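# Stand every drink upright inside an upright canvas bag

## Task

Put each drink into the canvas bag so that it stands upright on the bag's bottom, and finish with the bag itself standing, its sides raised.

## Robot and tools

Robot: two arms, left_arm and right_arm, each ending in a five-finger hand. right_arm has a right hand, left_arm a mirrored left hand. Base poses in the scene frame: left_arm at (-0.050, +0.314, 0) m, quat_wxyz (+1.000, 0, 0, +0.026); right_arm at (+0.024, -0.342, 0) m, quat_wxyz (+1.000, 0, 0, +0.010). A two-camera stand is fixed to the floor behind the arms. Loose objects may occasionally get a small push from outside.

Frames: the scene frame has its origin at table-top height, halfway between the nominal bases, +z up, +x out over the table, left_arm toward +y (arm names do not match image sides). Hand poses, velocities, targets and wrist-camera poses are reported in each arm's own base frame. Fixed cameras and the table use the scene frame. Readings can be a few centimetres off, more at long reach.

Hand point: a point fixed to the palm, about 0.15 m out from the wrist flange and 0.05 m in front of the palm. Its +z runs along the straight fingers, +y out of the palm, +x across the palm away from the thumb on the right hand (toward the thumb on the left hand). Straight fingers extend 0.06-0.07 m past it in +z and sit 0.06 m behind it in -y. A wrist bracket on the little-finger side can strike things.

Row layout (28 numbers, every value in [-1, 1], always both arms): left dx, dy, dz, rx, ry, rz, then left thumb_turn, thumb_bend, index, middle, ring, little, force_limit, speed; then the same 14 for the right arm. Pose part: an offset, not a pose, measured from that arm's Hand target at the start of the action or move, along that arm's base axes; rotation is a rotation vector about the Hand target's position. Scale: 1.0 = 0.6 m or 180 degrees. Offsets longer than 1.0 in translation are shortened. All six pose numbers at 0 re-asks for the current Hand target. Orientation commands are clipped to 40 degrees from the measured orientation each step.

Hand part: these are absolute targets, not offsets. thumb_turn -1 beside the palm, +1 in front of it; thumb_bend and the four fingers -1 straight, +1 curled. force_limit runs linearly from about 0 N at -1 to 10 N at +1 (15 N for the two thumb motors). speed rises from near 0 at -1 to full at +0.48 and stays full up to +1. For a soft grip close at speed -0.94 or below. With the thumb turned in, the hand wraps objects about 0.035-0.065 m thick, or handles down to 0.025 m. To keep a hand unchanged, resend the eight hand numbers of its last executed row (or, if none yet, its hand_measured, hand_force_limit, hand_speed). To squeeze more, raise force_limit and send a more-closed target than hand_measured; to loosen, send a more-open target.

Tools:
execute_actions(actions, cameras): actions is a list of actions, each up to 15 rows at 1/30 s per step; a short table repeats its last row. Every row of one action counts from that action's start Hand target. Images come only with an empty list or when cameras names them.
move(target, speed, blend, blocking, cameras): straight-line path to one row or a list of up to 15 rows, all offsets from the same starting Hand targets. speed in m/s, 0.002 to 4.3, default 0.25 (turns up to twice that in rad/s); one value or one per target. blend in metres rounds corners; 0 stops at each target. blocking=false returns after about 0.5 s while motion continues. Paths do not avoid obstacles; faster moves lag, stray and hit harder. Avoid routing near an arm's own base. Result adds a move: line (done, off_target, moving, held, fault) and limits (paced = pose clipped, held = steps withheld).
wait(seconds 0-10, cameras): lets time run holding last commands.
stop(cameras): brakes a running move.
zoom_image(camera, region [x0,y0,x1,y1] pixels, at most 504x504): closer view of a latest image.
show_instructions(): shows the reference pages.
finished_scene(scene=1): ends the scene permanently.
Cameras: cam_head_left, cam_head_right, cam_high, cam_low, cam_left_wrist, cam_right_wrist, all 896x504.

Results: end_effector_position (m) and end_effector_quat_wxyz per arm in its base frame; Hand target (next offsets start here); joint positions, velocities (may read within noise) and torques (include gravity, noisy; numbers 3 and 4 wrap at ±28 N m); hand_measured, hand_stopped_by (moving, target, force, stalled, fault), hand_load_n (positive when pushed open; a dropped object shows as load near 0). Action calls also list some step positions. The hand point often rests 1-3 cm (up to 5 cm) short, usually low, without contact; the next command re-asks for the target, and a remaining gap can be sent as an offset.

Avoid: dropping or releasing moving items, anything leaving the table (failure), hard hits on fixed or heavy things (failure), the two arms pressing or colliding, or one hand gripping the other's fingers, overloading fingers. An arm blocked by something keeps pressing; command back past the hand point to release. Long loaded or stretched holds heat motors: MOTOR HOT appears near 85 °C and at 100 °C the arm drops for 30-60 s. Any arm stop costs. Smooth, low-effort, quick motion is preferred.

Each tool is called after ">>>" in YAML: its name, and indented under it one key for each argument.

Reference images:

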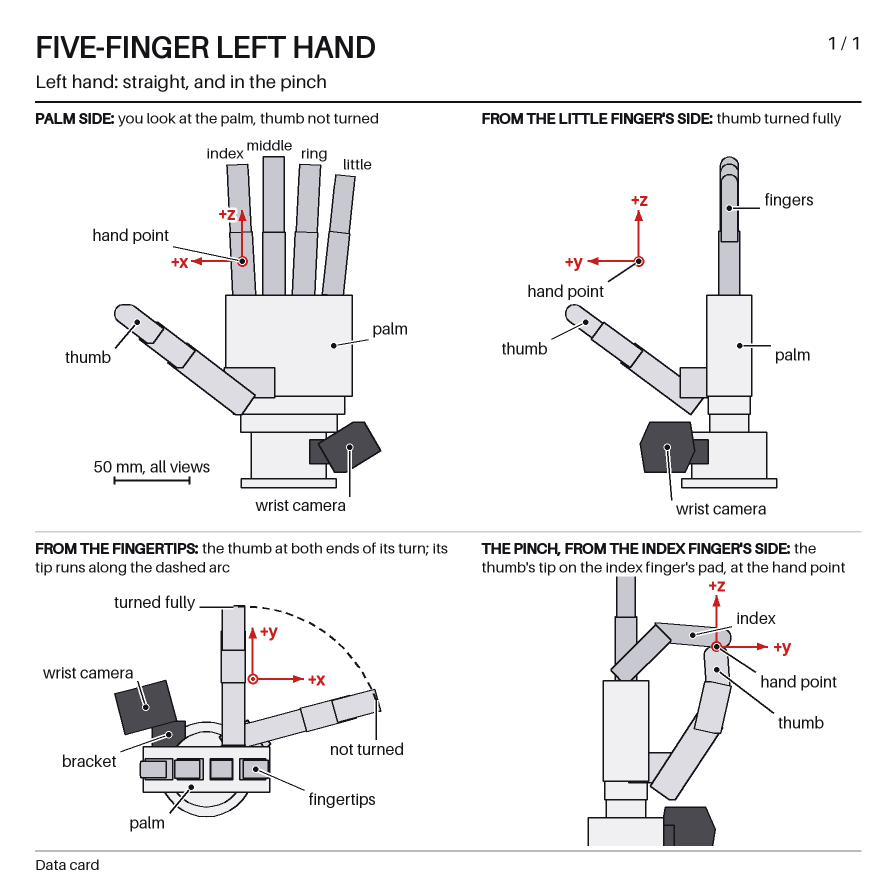

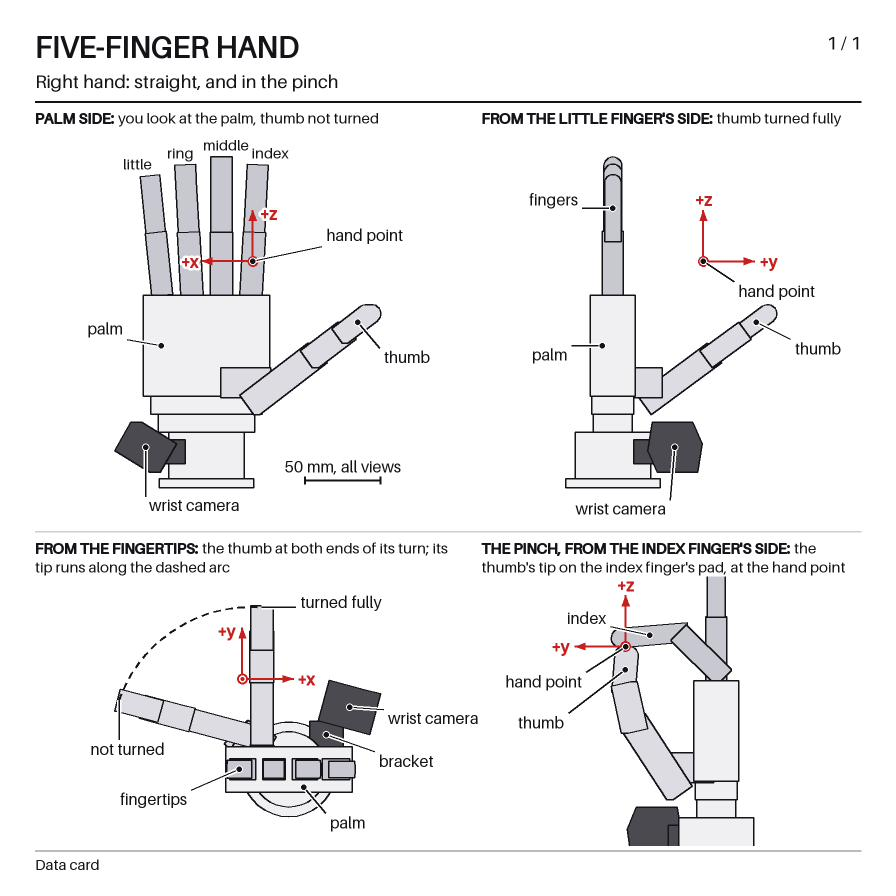

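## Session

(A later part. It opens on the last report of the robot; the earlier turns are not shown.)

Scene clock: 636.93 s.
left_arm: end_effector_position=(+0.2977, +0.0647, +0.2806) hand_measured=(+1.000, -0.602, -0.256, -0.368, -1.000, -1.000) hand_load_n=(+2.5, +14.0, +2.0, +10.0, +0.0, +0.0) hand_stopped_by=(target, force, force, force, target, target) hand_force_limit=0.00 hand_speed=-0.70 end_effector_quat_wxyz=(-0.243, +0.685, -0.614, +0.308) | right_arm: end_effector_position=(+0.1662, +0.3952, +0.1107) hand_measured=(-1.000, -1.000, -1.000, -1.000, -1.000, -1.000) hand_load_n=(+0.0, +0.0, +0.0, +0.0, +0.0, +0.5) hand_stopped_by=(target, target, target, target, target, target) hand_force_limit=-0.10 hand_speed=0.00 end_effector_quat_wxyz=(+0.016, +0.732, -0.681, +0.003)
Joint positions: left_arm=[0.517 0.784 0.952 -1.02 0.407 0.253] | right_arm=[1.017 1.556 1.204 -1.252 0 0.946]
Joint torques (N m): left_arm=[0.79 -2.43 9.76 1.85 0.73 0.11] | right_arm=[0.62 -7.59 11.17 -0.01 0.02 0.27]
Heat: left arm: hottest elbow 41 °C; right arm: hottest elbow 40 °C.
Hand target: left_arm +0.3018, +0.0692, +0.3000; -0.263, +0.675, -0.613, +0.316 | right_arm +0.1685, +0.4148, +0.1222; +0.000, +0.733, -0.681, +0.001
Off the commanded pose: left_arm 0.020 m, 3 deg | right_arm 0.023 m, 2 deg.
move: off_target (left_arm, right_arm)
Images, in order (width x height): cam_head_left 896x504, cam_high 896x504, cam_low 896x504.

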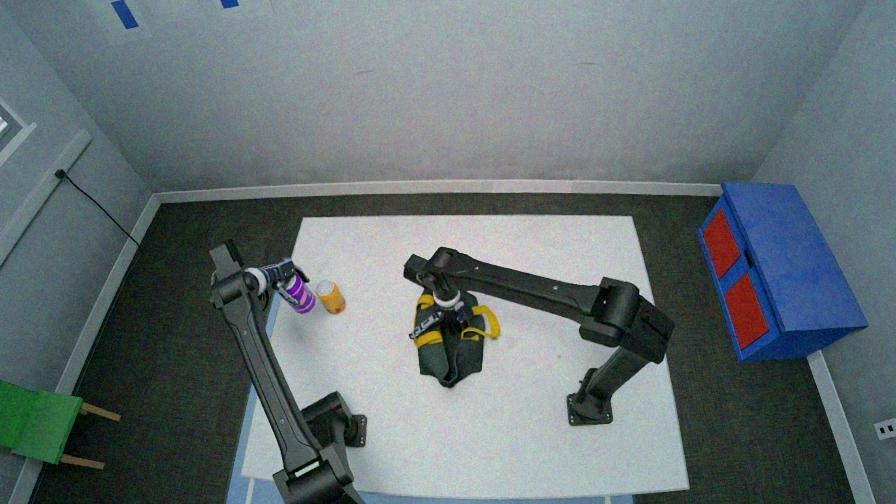

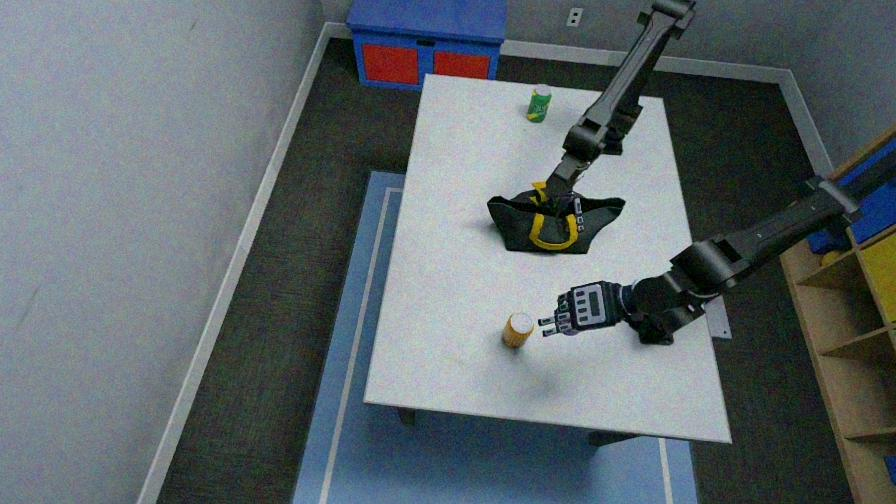

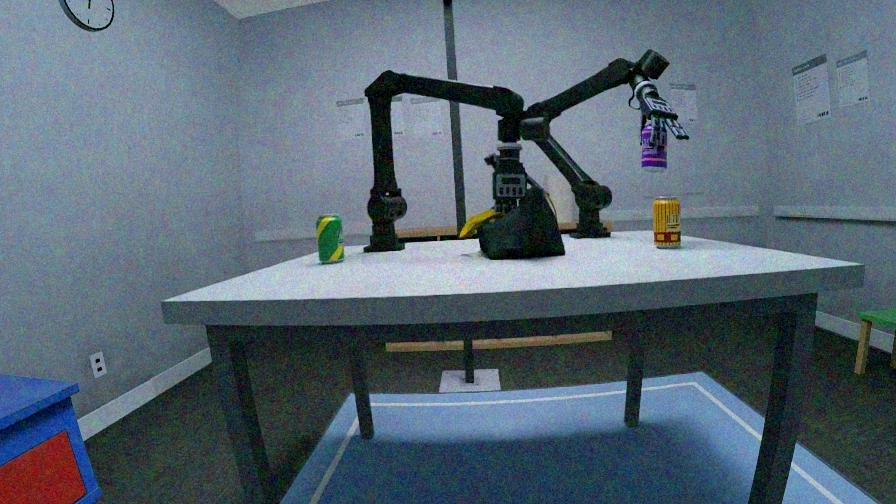

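>>> move:
  target:
    - [0,0,0,0,0,0,1,0.2,0.2,0.2,-1,-1,0.0,-0.7,0,-0.02,0.05,0,0,0,-1,-1,-1,-1,-1,-1,-0.1,0]
    - [0,0,0,0,0,0,1,0.2,0.2,0.2,-1,-1,0.0,-0.7,0,-0.02,0.051,0,0,0,1,-1,-1,-1,-1,-1,-0.1,0.2]
    - [0,0,0,0,0,0,1,0.2,0.2,0.2,-1,-1,0.0,-0.7,0,0,0,0,0,0,1,-1,-1,-1,-1,-1,-0.1,0.2]
    - [0,0,0,0,0,0,1,0.2,0.2,0.2,-1,-1,0.0,-0.7,0,0.11,0,0,0,0,1,-1,-1,-1,-1,-1,-0.1,0.2]
  speed: [0.1,0.1,0.1,0.1]
  cameras: ["cam_head_left","cam_low","cam_high"]

>>> zoom_image:
  camera: "cam_head_left"
  region: [380, 220, 520, 400]

>>> zoom_image:
  camera: "cam_high"
  region: [440, 100, 660, 270]

>>> zoom_image:
  camera: "cam_low"
  region: [440, 120, 640, 280]

Scene clock: 651.57 s.
left_arm: end_effector_position=(+0.2977, +0.0647, +0.2806) hand_measured=(+1.000, -0.602, -0.256, -0.368, -1.000, -1.000) hand_load_n=(+2.5, +14.0, +2.0, +10.0, +0.0, +0.0) hand_stopped_by=(target, force, force, force, target, target) hand_force_limit=0.00 hand_speed=-0.70 end_effector_quat_wxyz=(-0.243, +0.685, -0.614, +0.308) | right_arm: end_effector_position=(+0.1679, +0.4602, +0.1080) hand_measured=(+1.000, -1.000, -1.000, -1.000, -1.000, -1.000) hand_load_n=(+0.0, +0.0, +0.0, +0.0, +0.0, +0.0) hand_stopped_by=(target, target, target, target, target, target) hand_force_limit=-0.10 hand_speed=0.20 end_effector_quat_wxyz=(+0.017, +0.731, -0.682, +0.006)
Joint positions: left_arm=[0.517 0.784 0.952 -1.02 0.407 0.253] | right_arm=[1.085 1.701 1.378 -1.285 0.003 1.016]
Joint torques (N m): left_arm=[0.44 -2.02 9.81 2.06 0.72 0.07] | right_arm=[0.38 -9.82 11.6 -0.23 -0.07 0.21]
Heat: left arm: hottest elbow 40 °C; right arm: hottest elbow 42 °C.
Hand target: left_arm +0.3018, +0.0692, +0.3000; -0.263, +0.675, -0.613, +0.316 | right_arm +0.1685, +0.4809, +0.1222; +0.000, +0.733, -0.681, +0.001
Off the commanded pose: left_arm 0.020 m, 3 deg | right_arm 0.025 m, 2 deg.
move: off_target (left_arm, right_arm); target 2's new numbers were sent with right_arm's hand 0.027 m and 3 deg from that target
Images, in order (width x height): cam_head_left 896x504, cam_high 896x504, cam_low 896x504.

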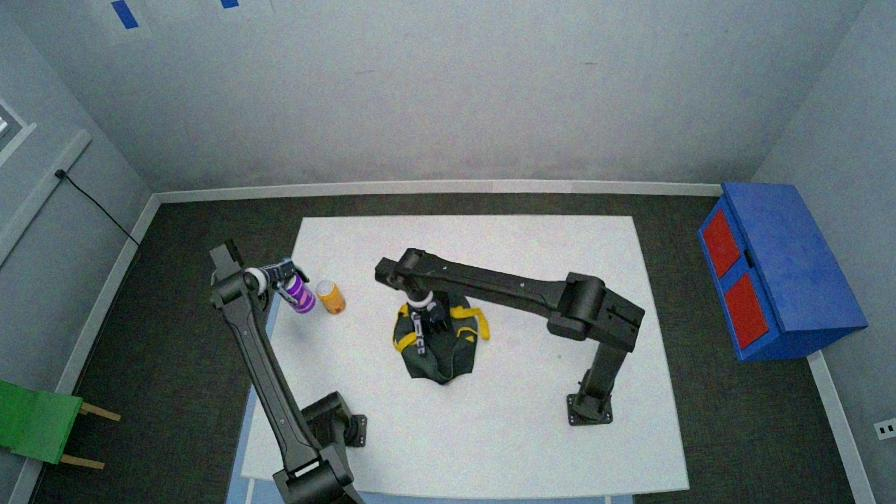

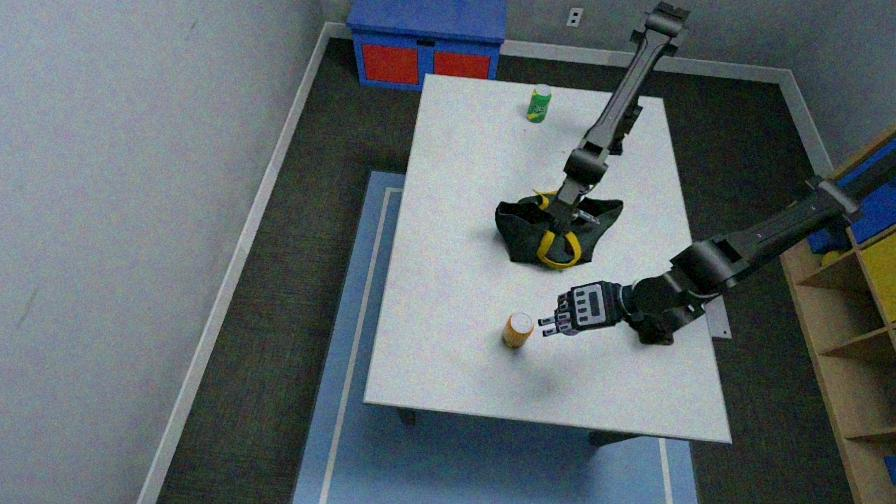

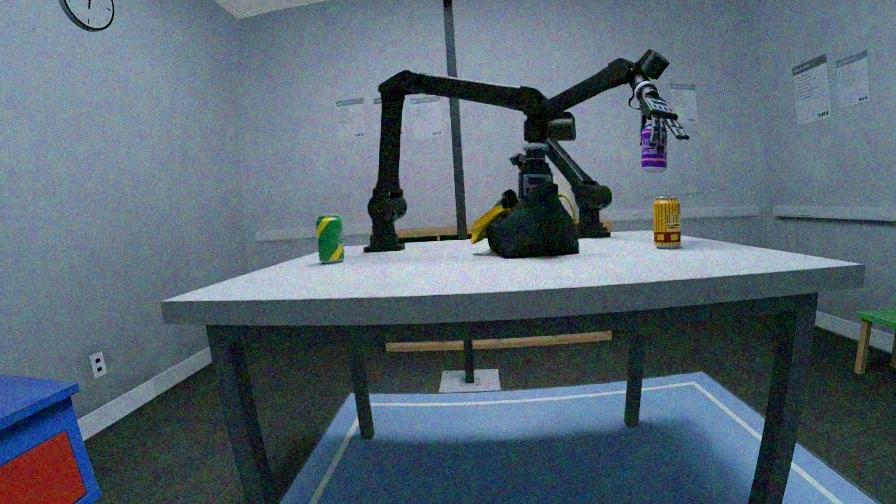

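Scaled by 2.800 from the camera's 896x504 image, which has a finer 1280x720 frame.

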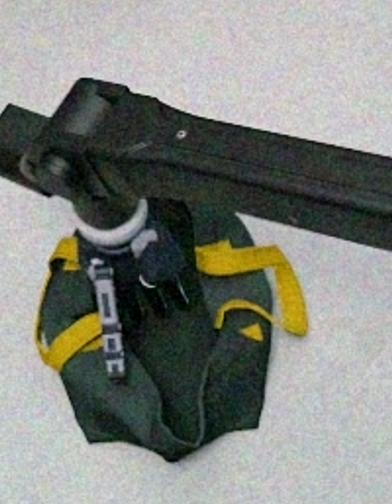

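Scaled by 2.291 from the camera's 896x504 image, which has a finer 1280x720 frame.

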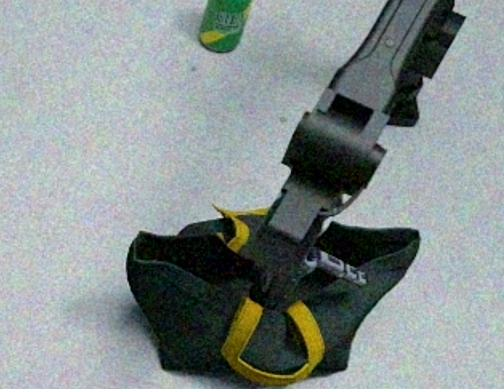

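Scaled by 2.520 from the camera's 896x504 image, which has a finer 1280x720 frame.

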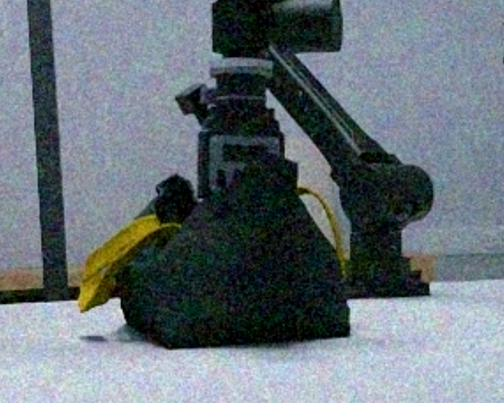

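>>> move:
  target:
    - [0,0,0,0,0,0,1,0.2,0.2,0.2,-1,-1,0.0,-0.7,0,-0.165,0,0,0,0,1,-1,-1,-1,-1,-1,-0.1,0.2]
    - [0,0,0,0,0,0,1,0.2,0.2,0.2,-1,-1,0.0,-0.7,0,-0.08,0,0,0,0,1,-1,-1,-1,-1,-1,-0.1,0.2]
    - [0,0,0,0,0,0,1,0.2,0.2,0.2,-1,-1,0.0,-0.7,0,-0.08,0.24,0,0,0,1,-1,-1,-1,-1,-1,-0.1,0.2]
  speed: [0.1,0.1,0.1]
  cameras: ["cam_head_left","cam_head_right","cam_low","cam_high"]

>>> zoom_image:
  camera: "cam_head_left"
  region: [380, 220, 520, 400]

>>> zoom_image:
  camera: "cam_high"
  region: [440, 100, 660, 270]

>>> zoom_image:
  camera: "cam_low"
  region: [440, 120, 640, 280]

Scene clock: 666.13 s.
left_arm: end_effector_position=(+0.2977, +0.0647, +0.2806) hand_measured=(+1.000, -0.602, -0.256, -0.368, -1.000, -1.000) hand_load_n=(+2.5, +14.0, +2.0, +10.0, +0.0, +0.0) hand_stopped_by=(target, force, force, force, target, target) hand_force_limit=0.00 hand_speed=-0.70 end_effector_quat_wxyz=(-0.243, +0.685, -0.614, +0.308) | right_arm: end_effector_position=(+0.1698, +0.4198, +0.2427) hand_measured=(+1.000, -1.000, -1.000, -1.000, -1.000, -1.000) hand_load_n=(+0.0, +0.0, +0.0, +0.0, +0.0, +0.0) hand_stopped_by=(target, target, target, target, target, target) hand_force_limit=-0.10 hand_speed=0.20 end_effector_quat_wxyz=(+0.026, +0.731, -0.682, +0.006)
Joint positions: left_arm=[0.517 0.784 0.952 -1.02 0.407 0.253] | right_arm=[1.039 1.568 1.57 -1.625 0.001 0.97]
Joint torques (N m): left_arm=[0.44 -1.85 9.84 1.91 0.71 0.1] | right_arm=[0.03 -9.52 11.92 -0.31 -0.03 0.19]
Heat: left arm: hottest elbow 40 °C; right arm: hottest elbow 44 °C.
Hand target: left_arm +0.3018, +0.0692, +0.3000; -0.263, +0.675, -0.613, +0.316 | right_arm +0.1684, +0.4329, +0.2662; +0.000, +0.733, -0.681, +0.001
Off the commanded pose: left_arm 0.020 m, 3 deg | right_arm 0.027 m, 3 deg.
move: off_target (left_arm, right_arm)
Images, in order (width x height): cam_head_left 896x504, cam_head_right 896x504, cam_high 896x504, cam_low 896x504.

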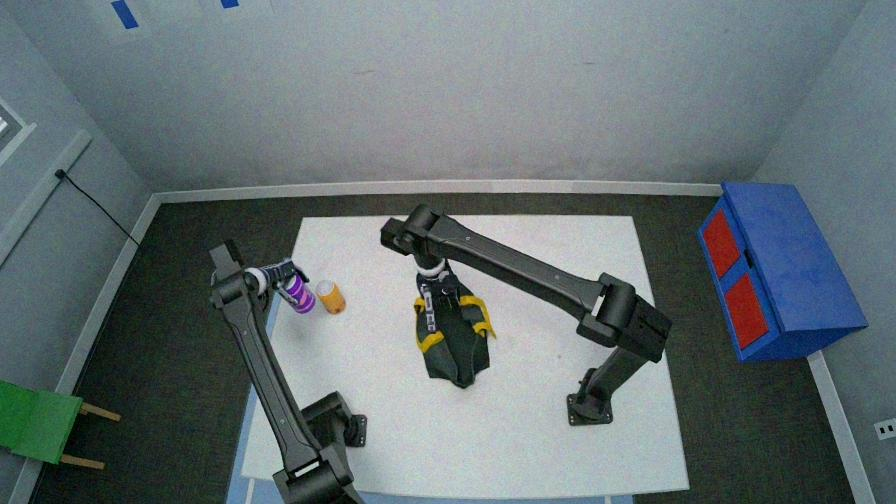

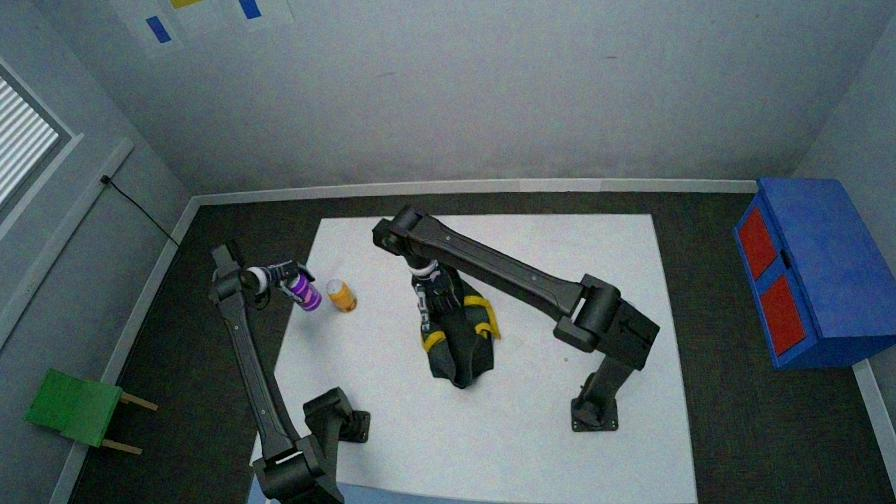

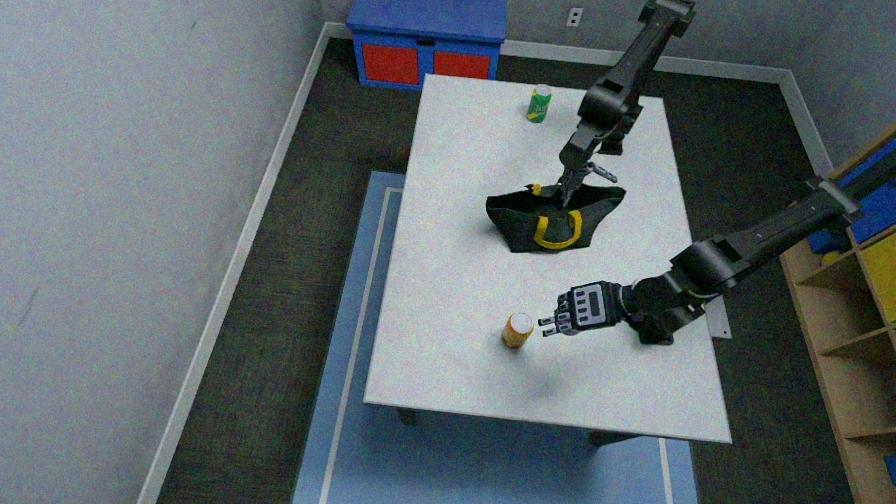

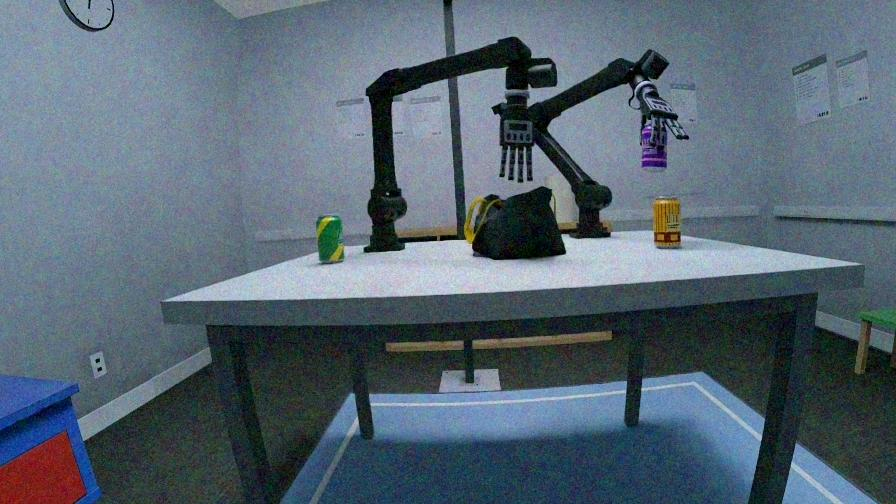

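Scaled by 2.800 from the camera's 896x504 image, which has a finer 1280x720 frame.

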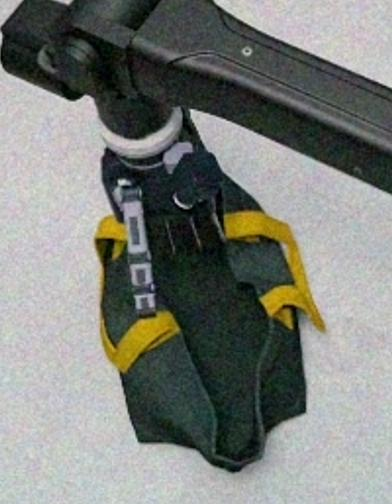

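Scaled by 2.291 from the camera's 896x504 image, which has a finer 1280x720 frame.

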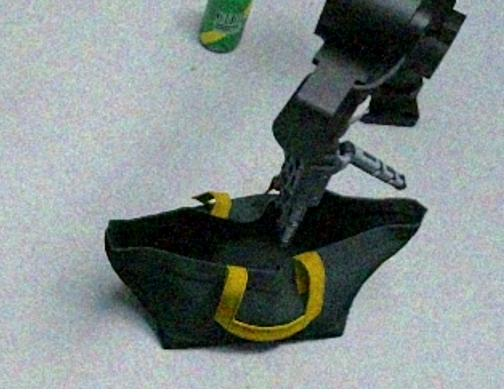

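Scaled by 2.520 from the camera's 896x504 image, which has a finer 1280x720 frame.

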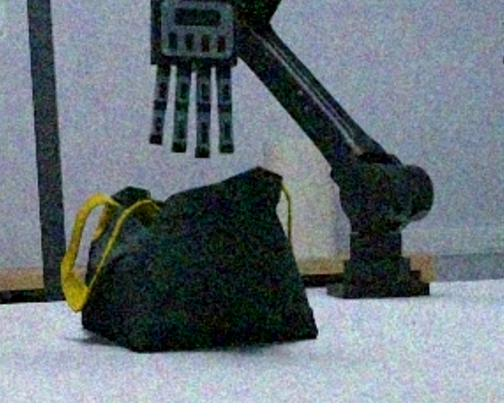

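>>> move:
  target: [0,0,0,0,0,0,1,0.2,0.2,0.2,-1,-1,0.0,-0.7,0.126,-0.8467,0.006,-0.169,-0.214,-0.447,1,-1,-0.7,-0.7,-1,-1,-0.1,0.2]
  speed: 0.3
  cameras: ["cam_head_left","cam_low","cam_high","cam_right_wrist"]

>>> zoom_image:
  camera: "cam_head_left"
  region: [380, 220, 520, 400]

>>> zoom_image:
  camera: "cam_high"
  region: [440, 150, 660, 270]

>>> zoom_image:
  camera: "cam_low"
  region: [440, 120, 640, 280]

Scene clock: 679.13 s.
left_arm: end_effector_position=(+0.2977, +0.0647, +0.2806) hand_measured=(+1.000, -0.602, -0.256, -0.368, -1.000, -1.000) hand_load_n=(+2.5, +14.0, +2.0, +10.0, +0.0, +0.0) hand_stopped_by=(target, force, force, force, target, target) hand_force_limit=0.00 hand_speed=-0.70 end_effector_quat_wxyz=(-0.243, +0.685, -0.614, +0.308) | right_arm: end_effector_position=(+0.2398, -0.0710, +0.2682) hand_measured=(+1.000, -1.000, -0.700, -0.700, -1.000, -1.000) hand_load_n=(+0.0, +0.0, +0.0, +0.0, +0.0, +0.0) hand_stopped_by=(target, target, target, target, target, target) hand_force_limit=-0.10 hand_speed=0.20 end_effector_quat_wxyz=(+0.026, -0.087, +0.921, -0.379)
Joint positions: left_arm=[0.517 0.784 0.952 -1.02 0.407 0.253] | right_arm=[0.085 0.826 1.005 -1.673 0.777 1.435]
Joint velocities: left_arm=[-0.005 0.005 0.017 0.002 -0.154 0.007] | right_arm=[within noise]
Joint torques (N m): left_arm=[0.79 -2.37 9.8 2 0.76 0.11] | right_arm=[-2.49 0.38 8.29 0.59 0.74 0.19]
Heat: left arm: hottest elbow 40 °C; right arm: hottest elbow 45 °C.
Hand target: left_arm +0.3018, +0.0692, +0.3000; -0.263, +0.675, -0.613, +0.316 | right_arm +0.2439, -0.0752, +0.2698; +0.030, -0.072, +0.921, -0.381
Off the commanded pose: left_arm 0.020 m, 3 deg | right_arm 0.006 m, 2 deg.
move: off_target (left_arm)
Images, in order (width x height): cam_head_left 896x504, cam_high 896x504, cam_low 896x504, cam_right_wrist 896x504.

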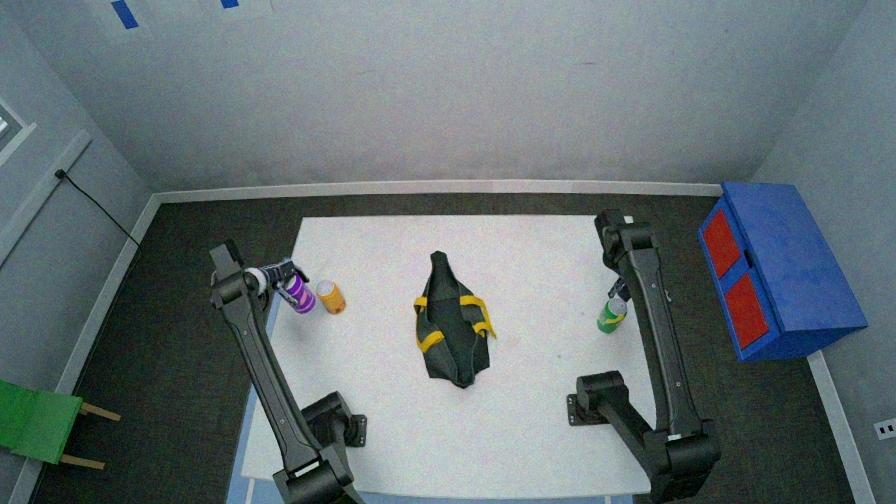

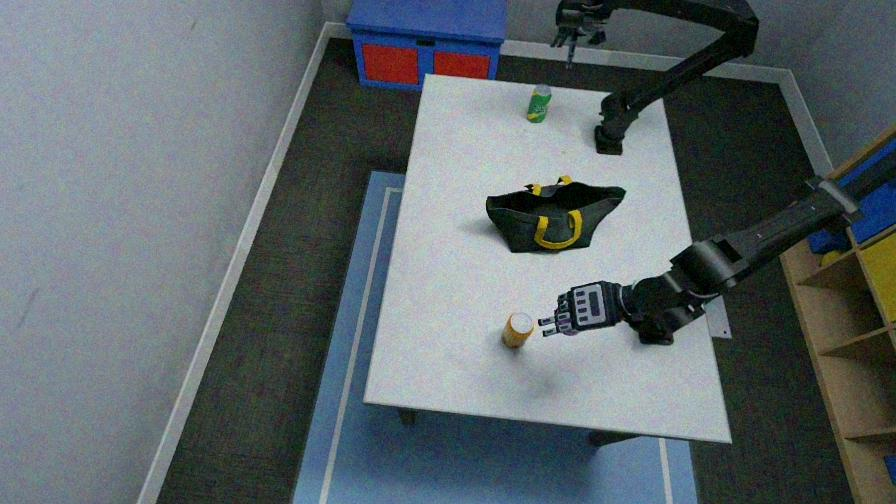

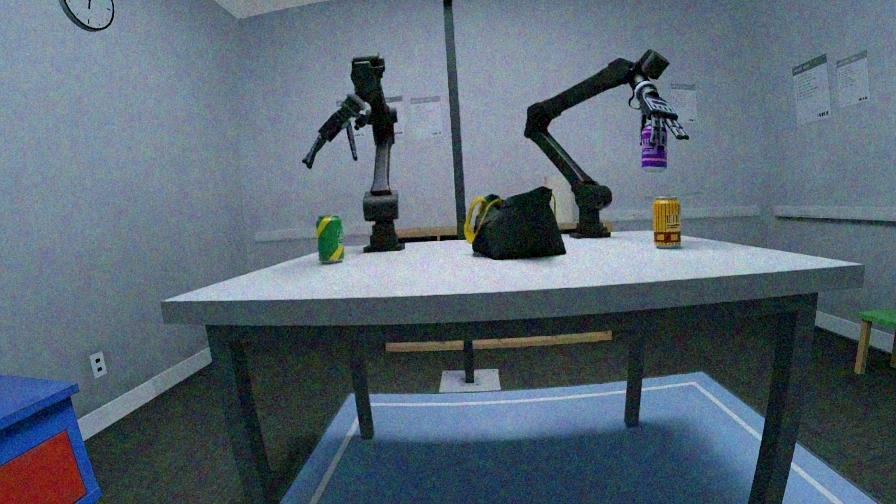

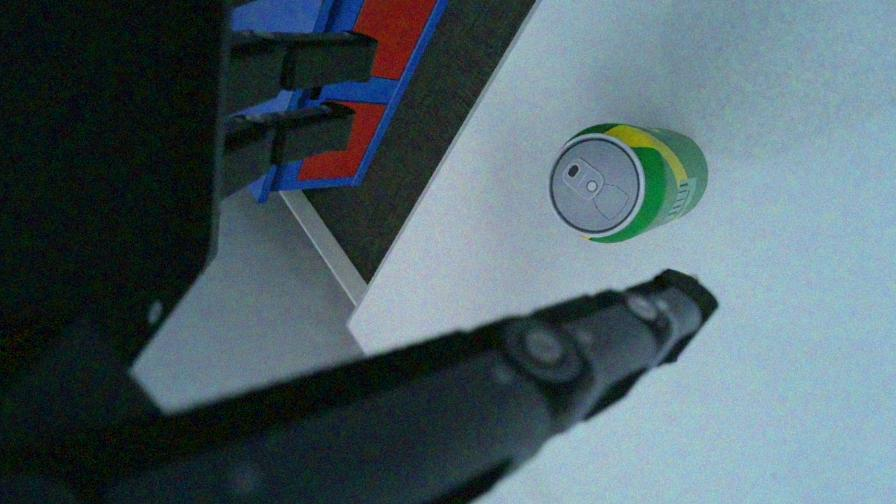

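Scaled by 2.800 from the camera's 896x504 image, which has a finer 1280x720 frame.

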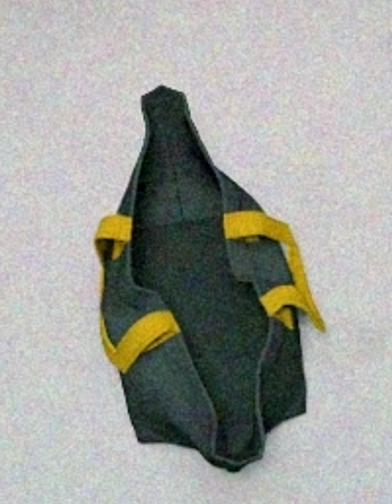

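Scaled by 2.291 from the camera's 896x504 image, which has a finer 1280x720 frame.

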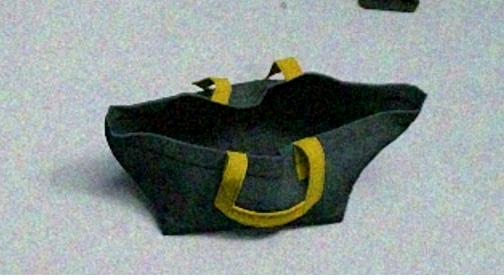

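Scaled by 2.520 from the camera's 896x504 image, which has a finer 1280x720 frame.

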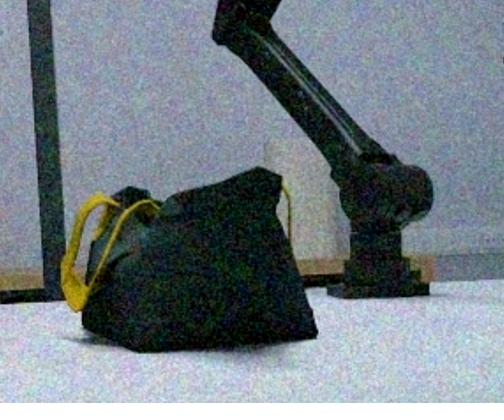

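>>> move:
  target: [0.077,-0.6687,0.0,-0.016,0,0,1,0.2,0.2,0.2,-1,-1,0.0,-0.7,0,0,0,0,0,0,1,-1,-0.7,-0.7,-1,-1,-0.1,0.2]
  speed: 0.25
  cameras: ["cam_head_left","cam_low","cam_high","cam_left_wrist"]

>>> zoom_image:
  camera: "cam_head_left"
  region: [380, 220, 520, 400]

>>> zoom_image:
  camera: "cam_high"
  region: [440, 120, 660, 270]

>>> zoom_image:
  camera: "cam_low"
  region: [440, 60, 640, 280]

Scene clock: 698.43 s.
left_arm: end_effector_position=(+0.3334, -0.3143, +0.2529) hand_measured=(+1.000, -0.602, -0.256, -0.368, -1.000, -1.000) hand_load_n=(+3.0, +13.5, +2.0, +9.5, +0.0, -0.5) hand_stopped_by=(target, force, force, force, target, target) hand_force_limit=0.00 hand_speed=-0.70 end_effector_quat_wxyz=(-0.251, +0.678, -0.629, +0.285) | right_arm: end_effector_position=(+0.2398, -0.0710, +0.2682) hand_measured=(+1.000, -1.000, -0.700, -0.700, -1.000, -1.000) hand_load_n=(+0.0, +0.0, +0.0, +0.0, +0.0, +0.0) hand_stopped_by=(target, target, target, target, target, target) hand_force_limit=-0.10 hand_speed=0.20 end_effector_quat_wxyz=(+0.026, -0.087, +0.921, -0.379)
Joint positions: left_arm=[-0.855 1.182 1.146 -0.946 -0.544 -0.761] | right_arm=[0.085 0.826 1.005 -1.673 0.777 1.435]
Joint torques (N m): left_arm=[-0.38 -8.18 13.01 1.85 -0.64 -0.18] | right_arm=[-2.43 0.32 8.38 0.68 0.75 0.19]
Heat: left arm: hottest elbow 41 °C; right arm: hottest elbow 44 °C.
Hand target: left_arm +0.3479, -0.3321, +0.3001; -0.246, +0.681, -0.605, +0.331 | right_arm +0.2439, -0.0752, +0.2698; +0.030, -0.073, +0.921, -0.381
Off the commanded pose: left_arm 0.052 m, 6 deg | right_arm 0.006 m, 2 deg.
move: off_target (left_arm)
Images, in order (width x height): cam_head_left 896x504, cam_high 896x504, cam_low 896x504, cam_left_wrist 896x504.

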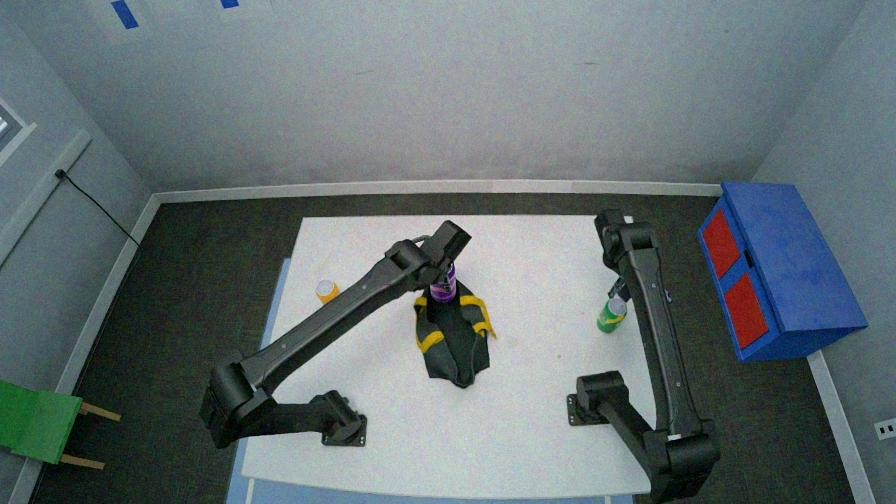

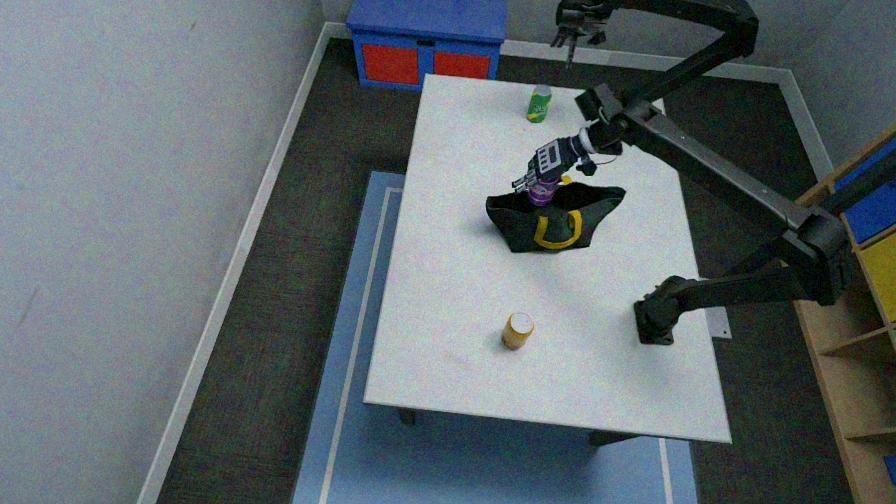

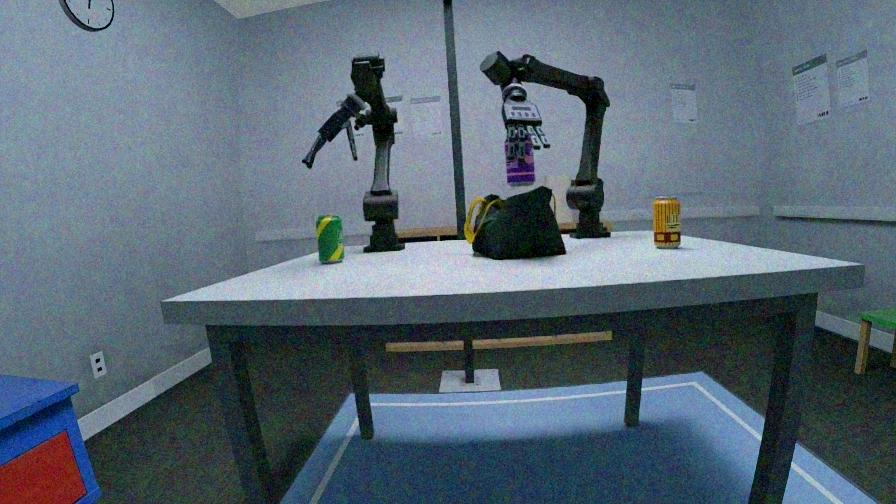

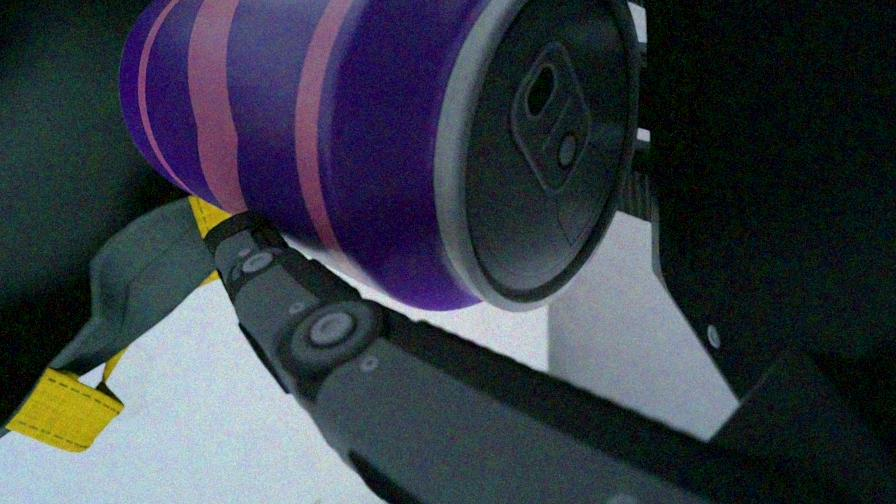

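Scaled by 2.800 from the camera's 896x504 image, which has a finer 1280x720 frame.

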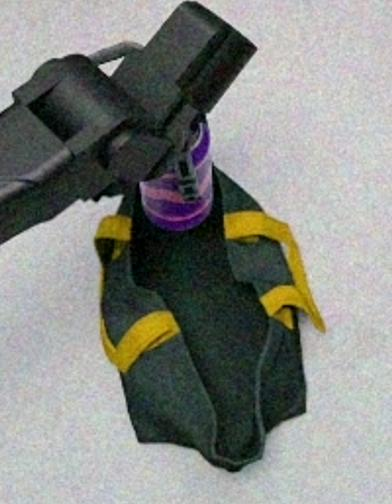

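Scaled by 2.291 from the camera's 896x504 image, which has a finer 1280x720 frame.

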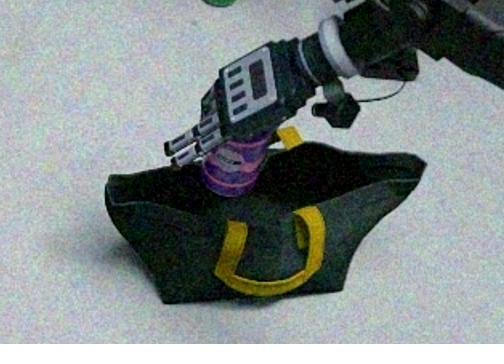

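Scaled by 2.291 from the camera's 896x504 image, which has a finer 1280x720 frame.

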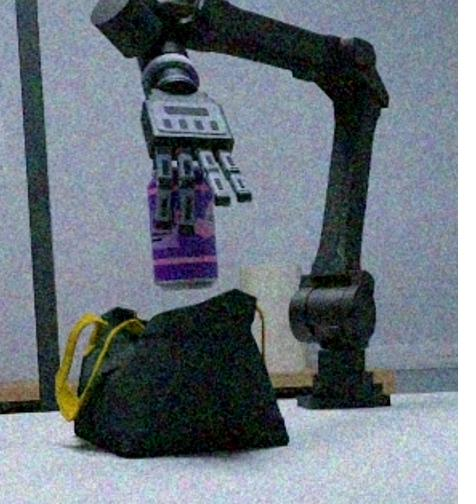

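>>> move:
  target: [-0.012,0.017,-0.15,0,0,0,1,0.2,0.2,0.2,-1,-1,0.0,-0.7,0,0,0,0,0,0,1,-1,-0.7,-0.7,-1,-1,-0.1,0.2]
  speed: 0.08
  cameras: ["cam_head_left","cam_low","cam_high","cam_left_wrist"]

>>> zoom_image:
  camera: "cam_head_left"
  region: [380, 220, 520, 400]

>>> zoom_image:
  camera: "cam_high"
  region: [440, 120, 660, 270]

>>> zoom_image:
  camera: "cam_low"
  region: [440, 60, 640, 280]

Scene clock: 705.23 s.
left_arm: end_effector_position=(+0.3325, -0.3131, +0.1870) hand_measured=(+1.000, -0.602, -0.256, -0.368, -1.000, -1.000) hand_load_n=(+3.0, +14.0, +2.0, +9.5, +0.0, +0.0) hand_stopped_by=(target, force, force, force, target, target) hand_force_limit=0.00 hand_speed=-0.70 end_effector_quat_wxyz=(-0.249, +0.678, -0.623, +0.300) | right_arm: end_effector_position=(+0.2398, -0.0710, +0.2682) hand_measured=(+1.000, -1.000, -0.700, -0.700, -1.000, -1.000) hand_load_n=(+0.0, +0.0, +0.0, +0.0, +0.0, +0.0) hand_stopped_by=(target, target, target, target, target, target) hand_force_limit=-0.10 hand_speed=0.20 end_effector_quat_wxyz=(+0.026, -0.087, +0.921, -0.379)
Joint positions: left_arm=[-0.855 1.182 0.96 -0.728 -0.544 -0.762] | right_arm=[0.085 0.826 1.005 -1.673 0.777 1.435]
Joint torques (N m): left_arm=[-0.5 -8.82 8.76 2.59 -0.56 -0.15] | right_arm=[-2.9 0.32 8.23 0.68 0.71 0.19]
Heat: left arm: hottest elbow 42 °C; right arm: hottest elbow 43 °C.
Hand target: left_arm +0.3408, -0.3219, +0.2101; -0.246, +0.681, -0.605, +0.331 | right_arm +0.2439, -0.0752, +0.2698; +0.030, -0.073, +0.921, -0.381
Off the commanded pose: left_arm 0.026 m, 4 deg | right_arm 0.006 m, 2 deg.
move: off_target (left_arm)
Images, in order (width x height): cam_head_left 896x504, cam_high 896x504, cam_low 896x504, cam_left_wrist 896x504.

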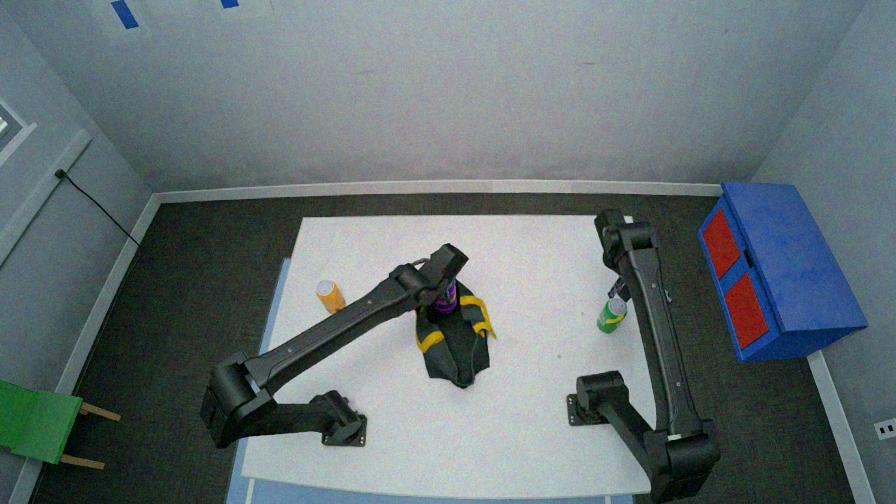

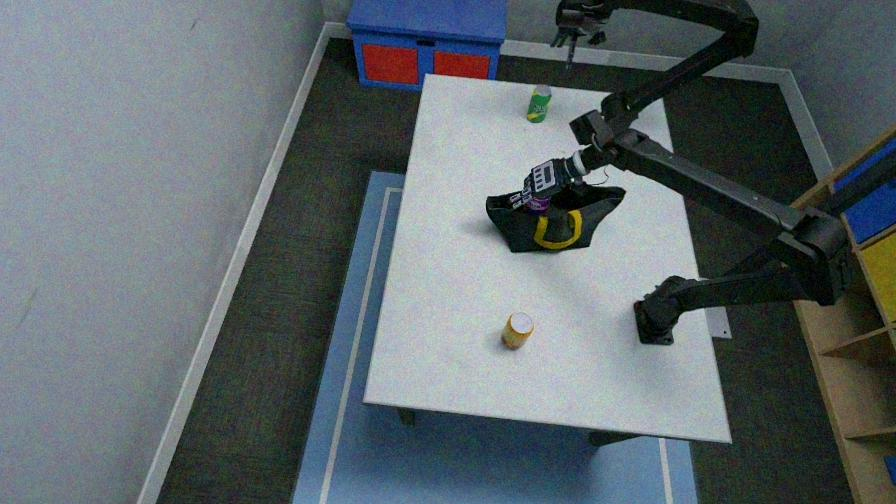

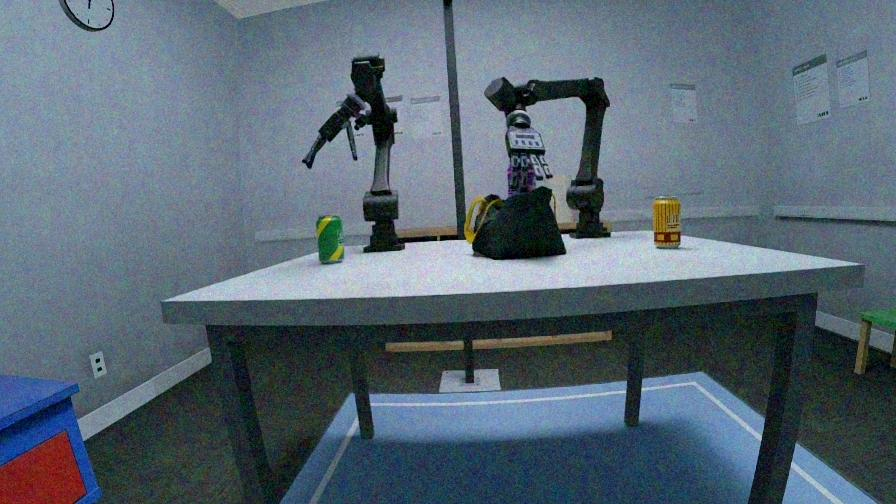

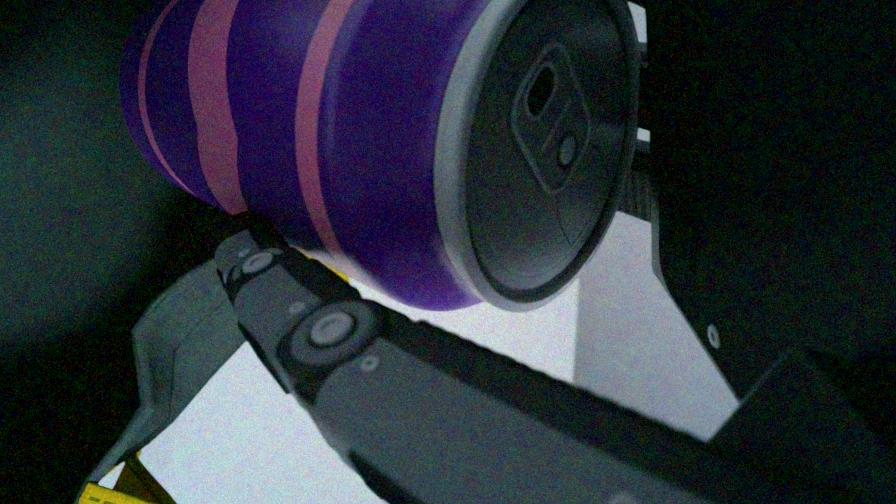

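Scaled by 2.800 from the camera's 896x504 image, which has a finer 1280x720 frame.

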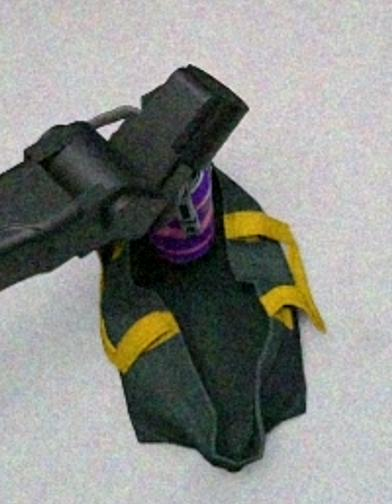

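Scaled by 2.291 from the camera's 896x504 image, which has a finer 1280x720 frame.

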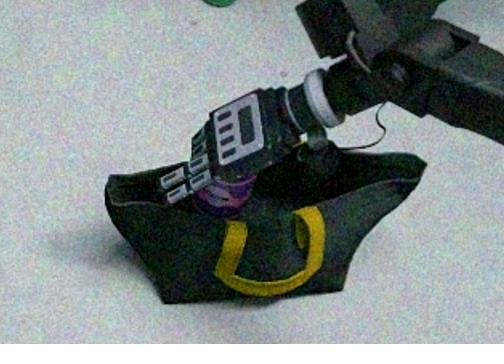

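Scaled by 2.291 from the camera's 896x504 image, which has a finer 1280x720 frame.

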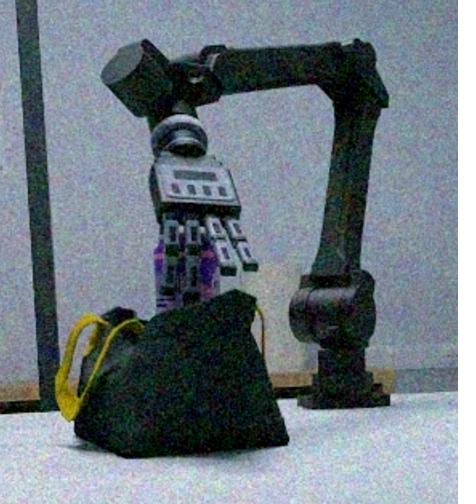

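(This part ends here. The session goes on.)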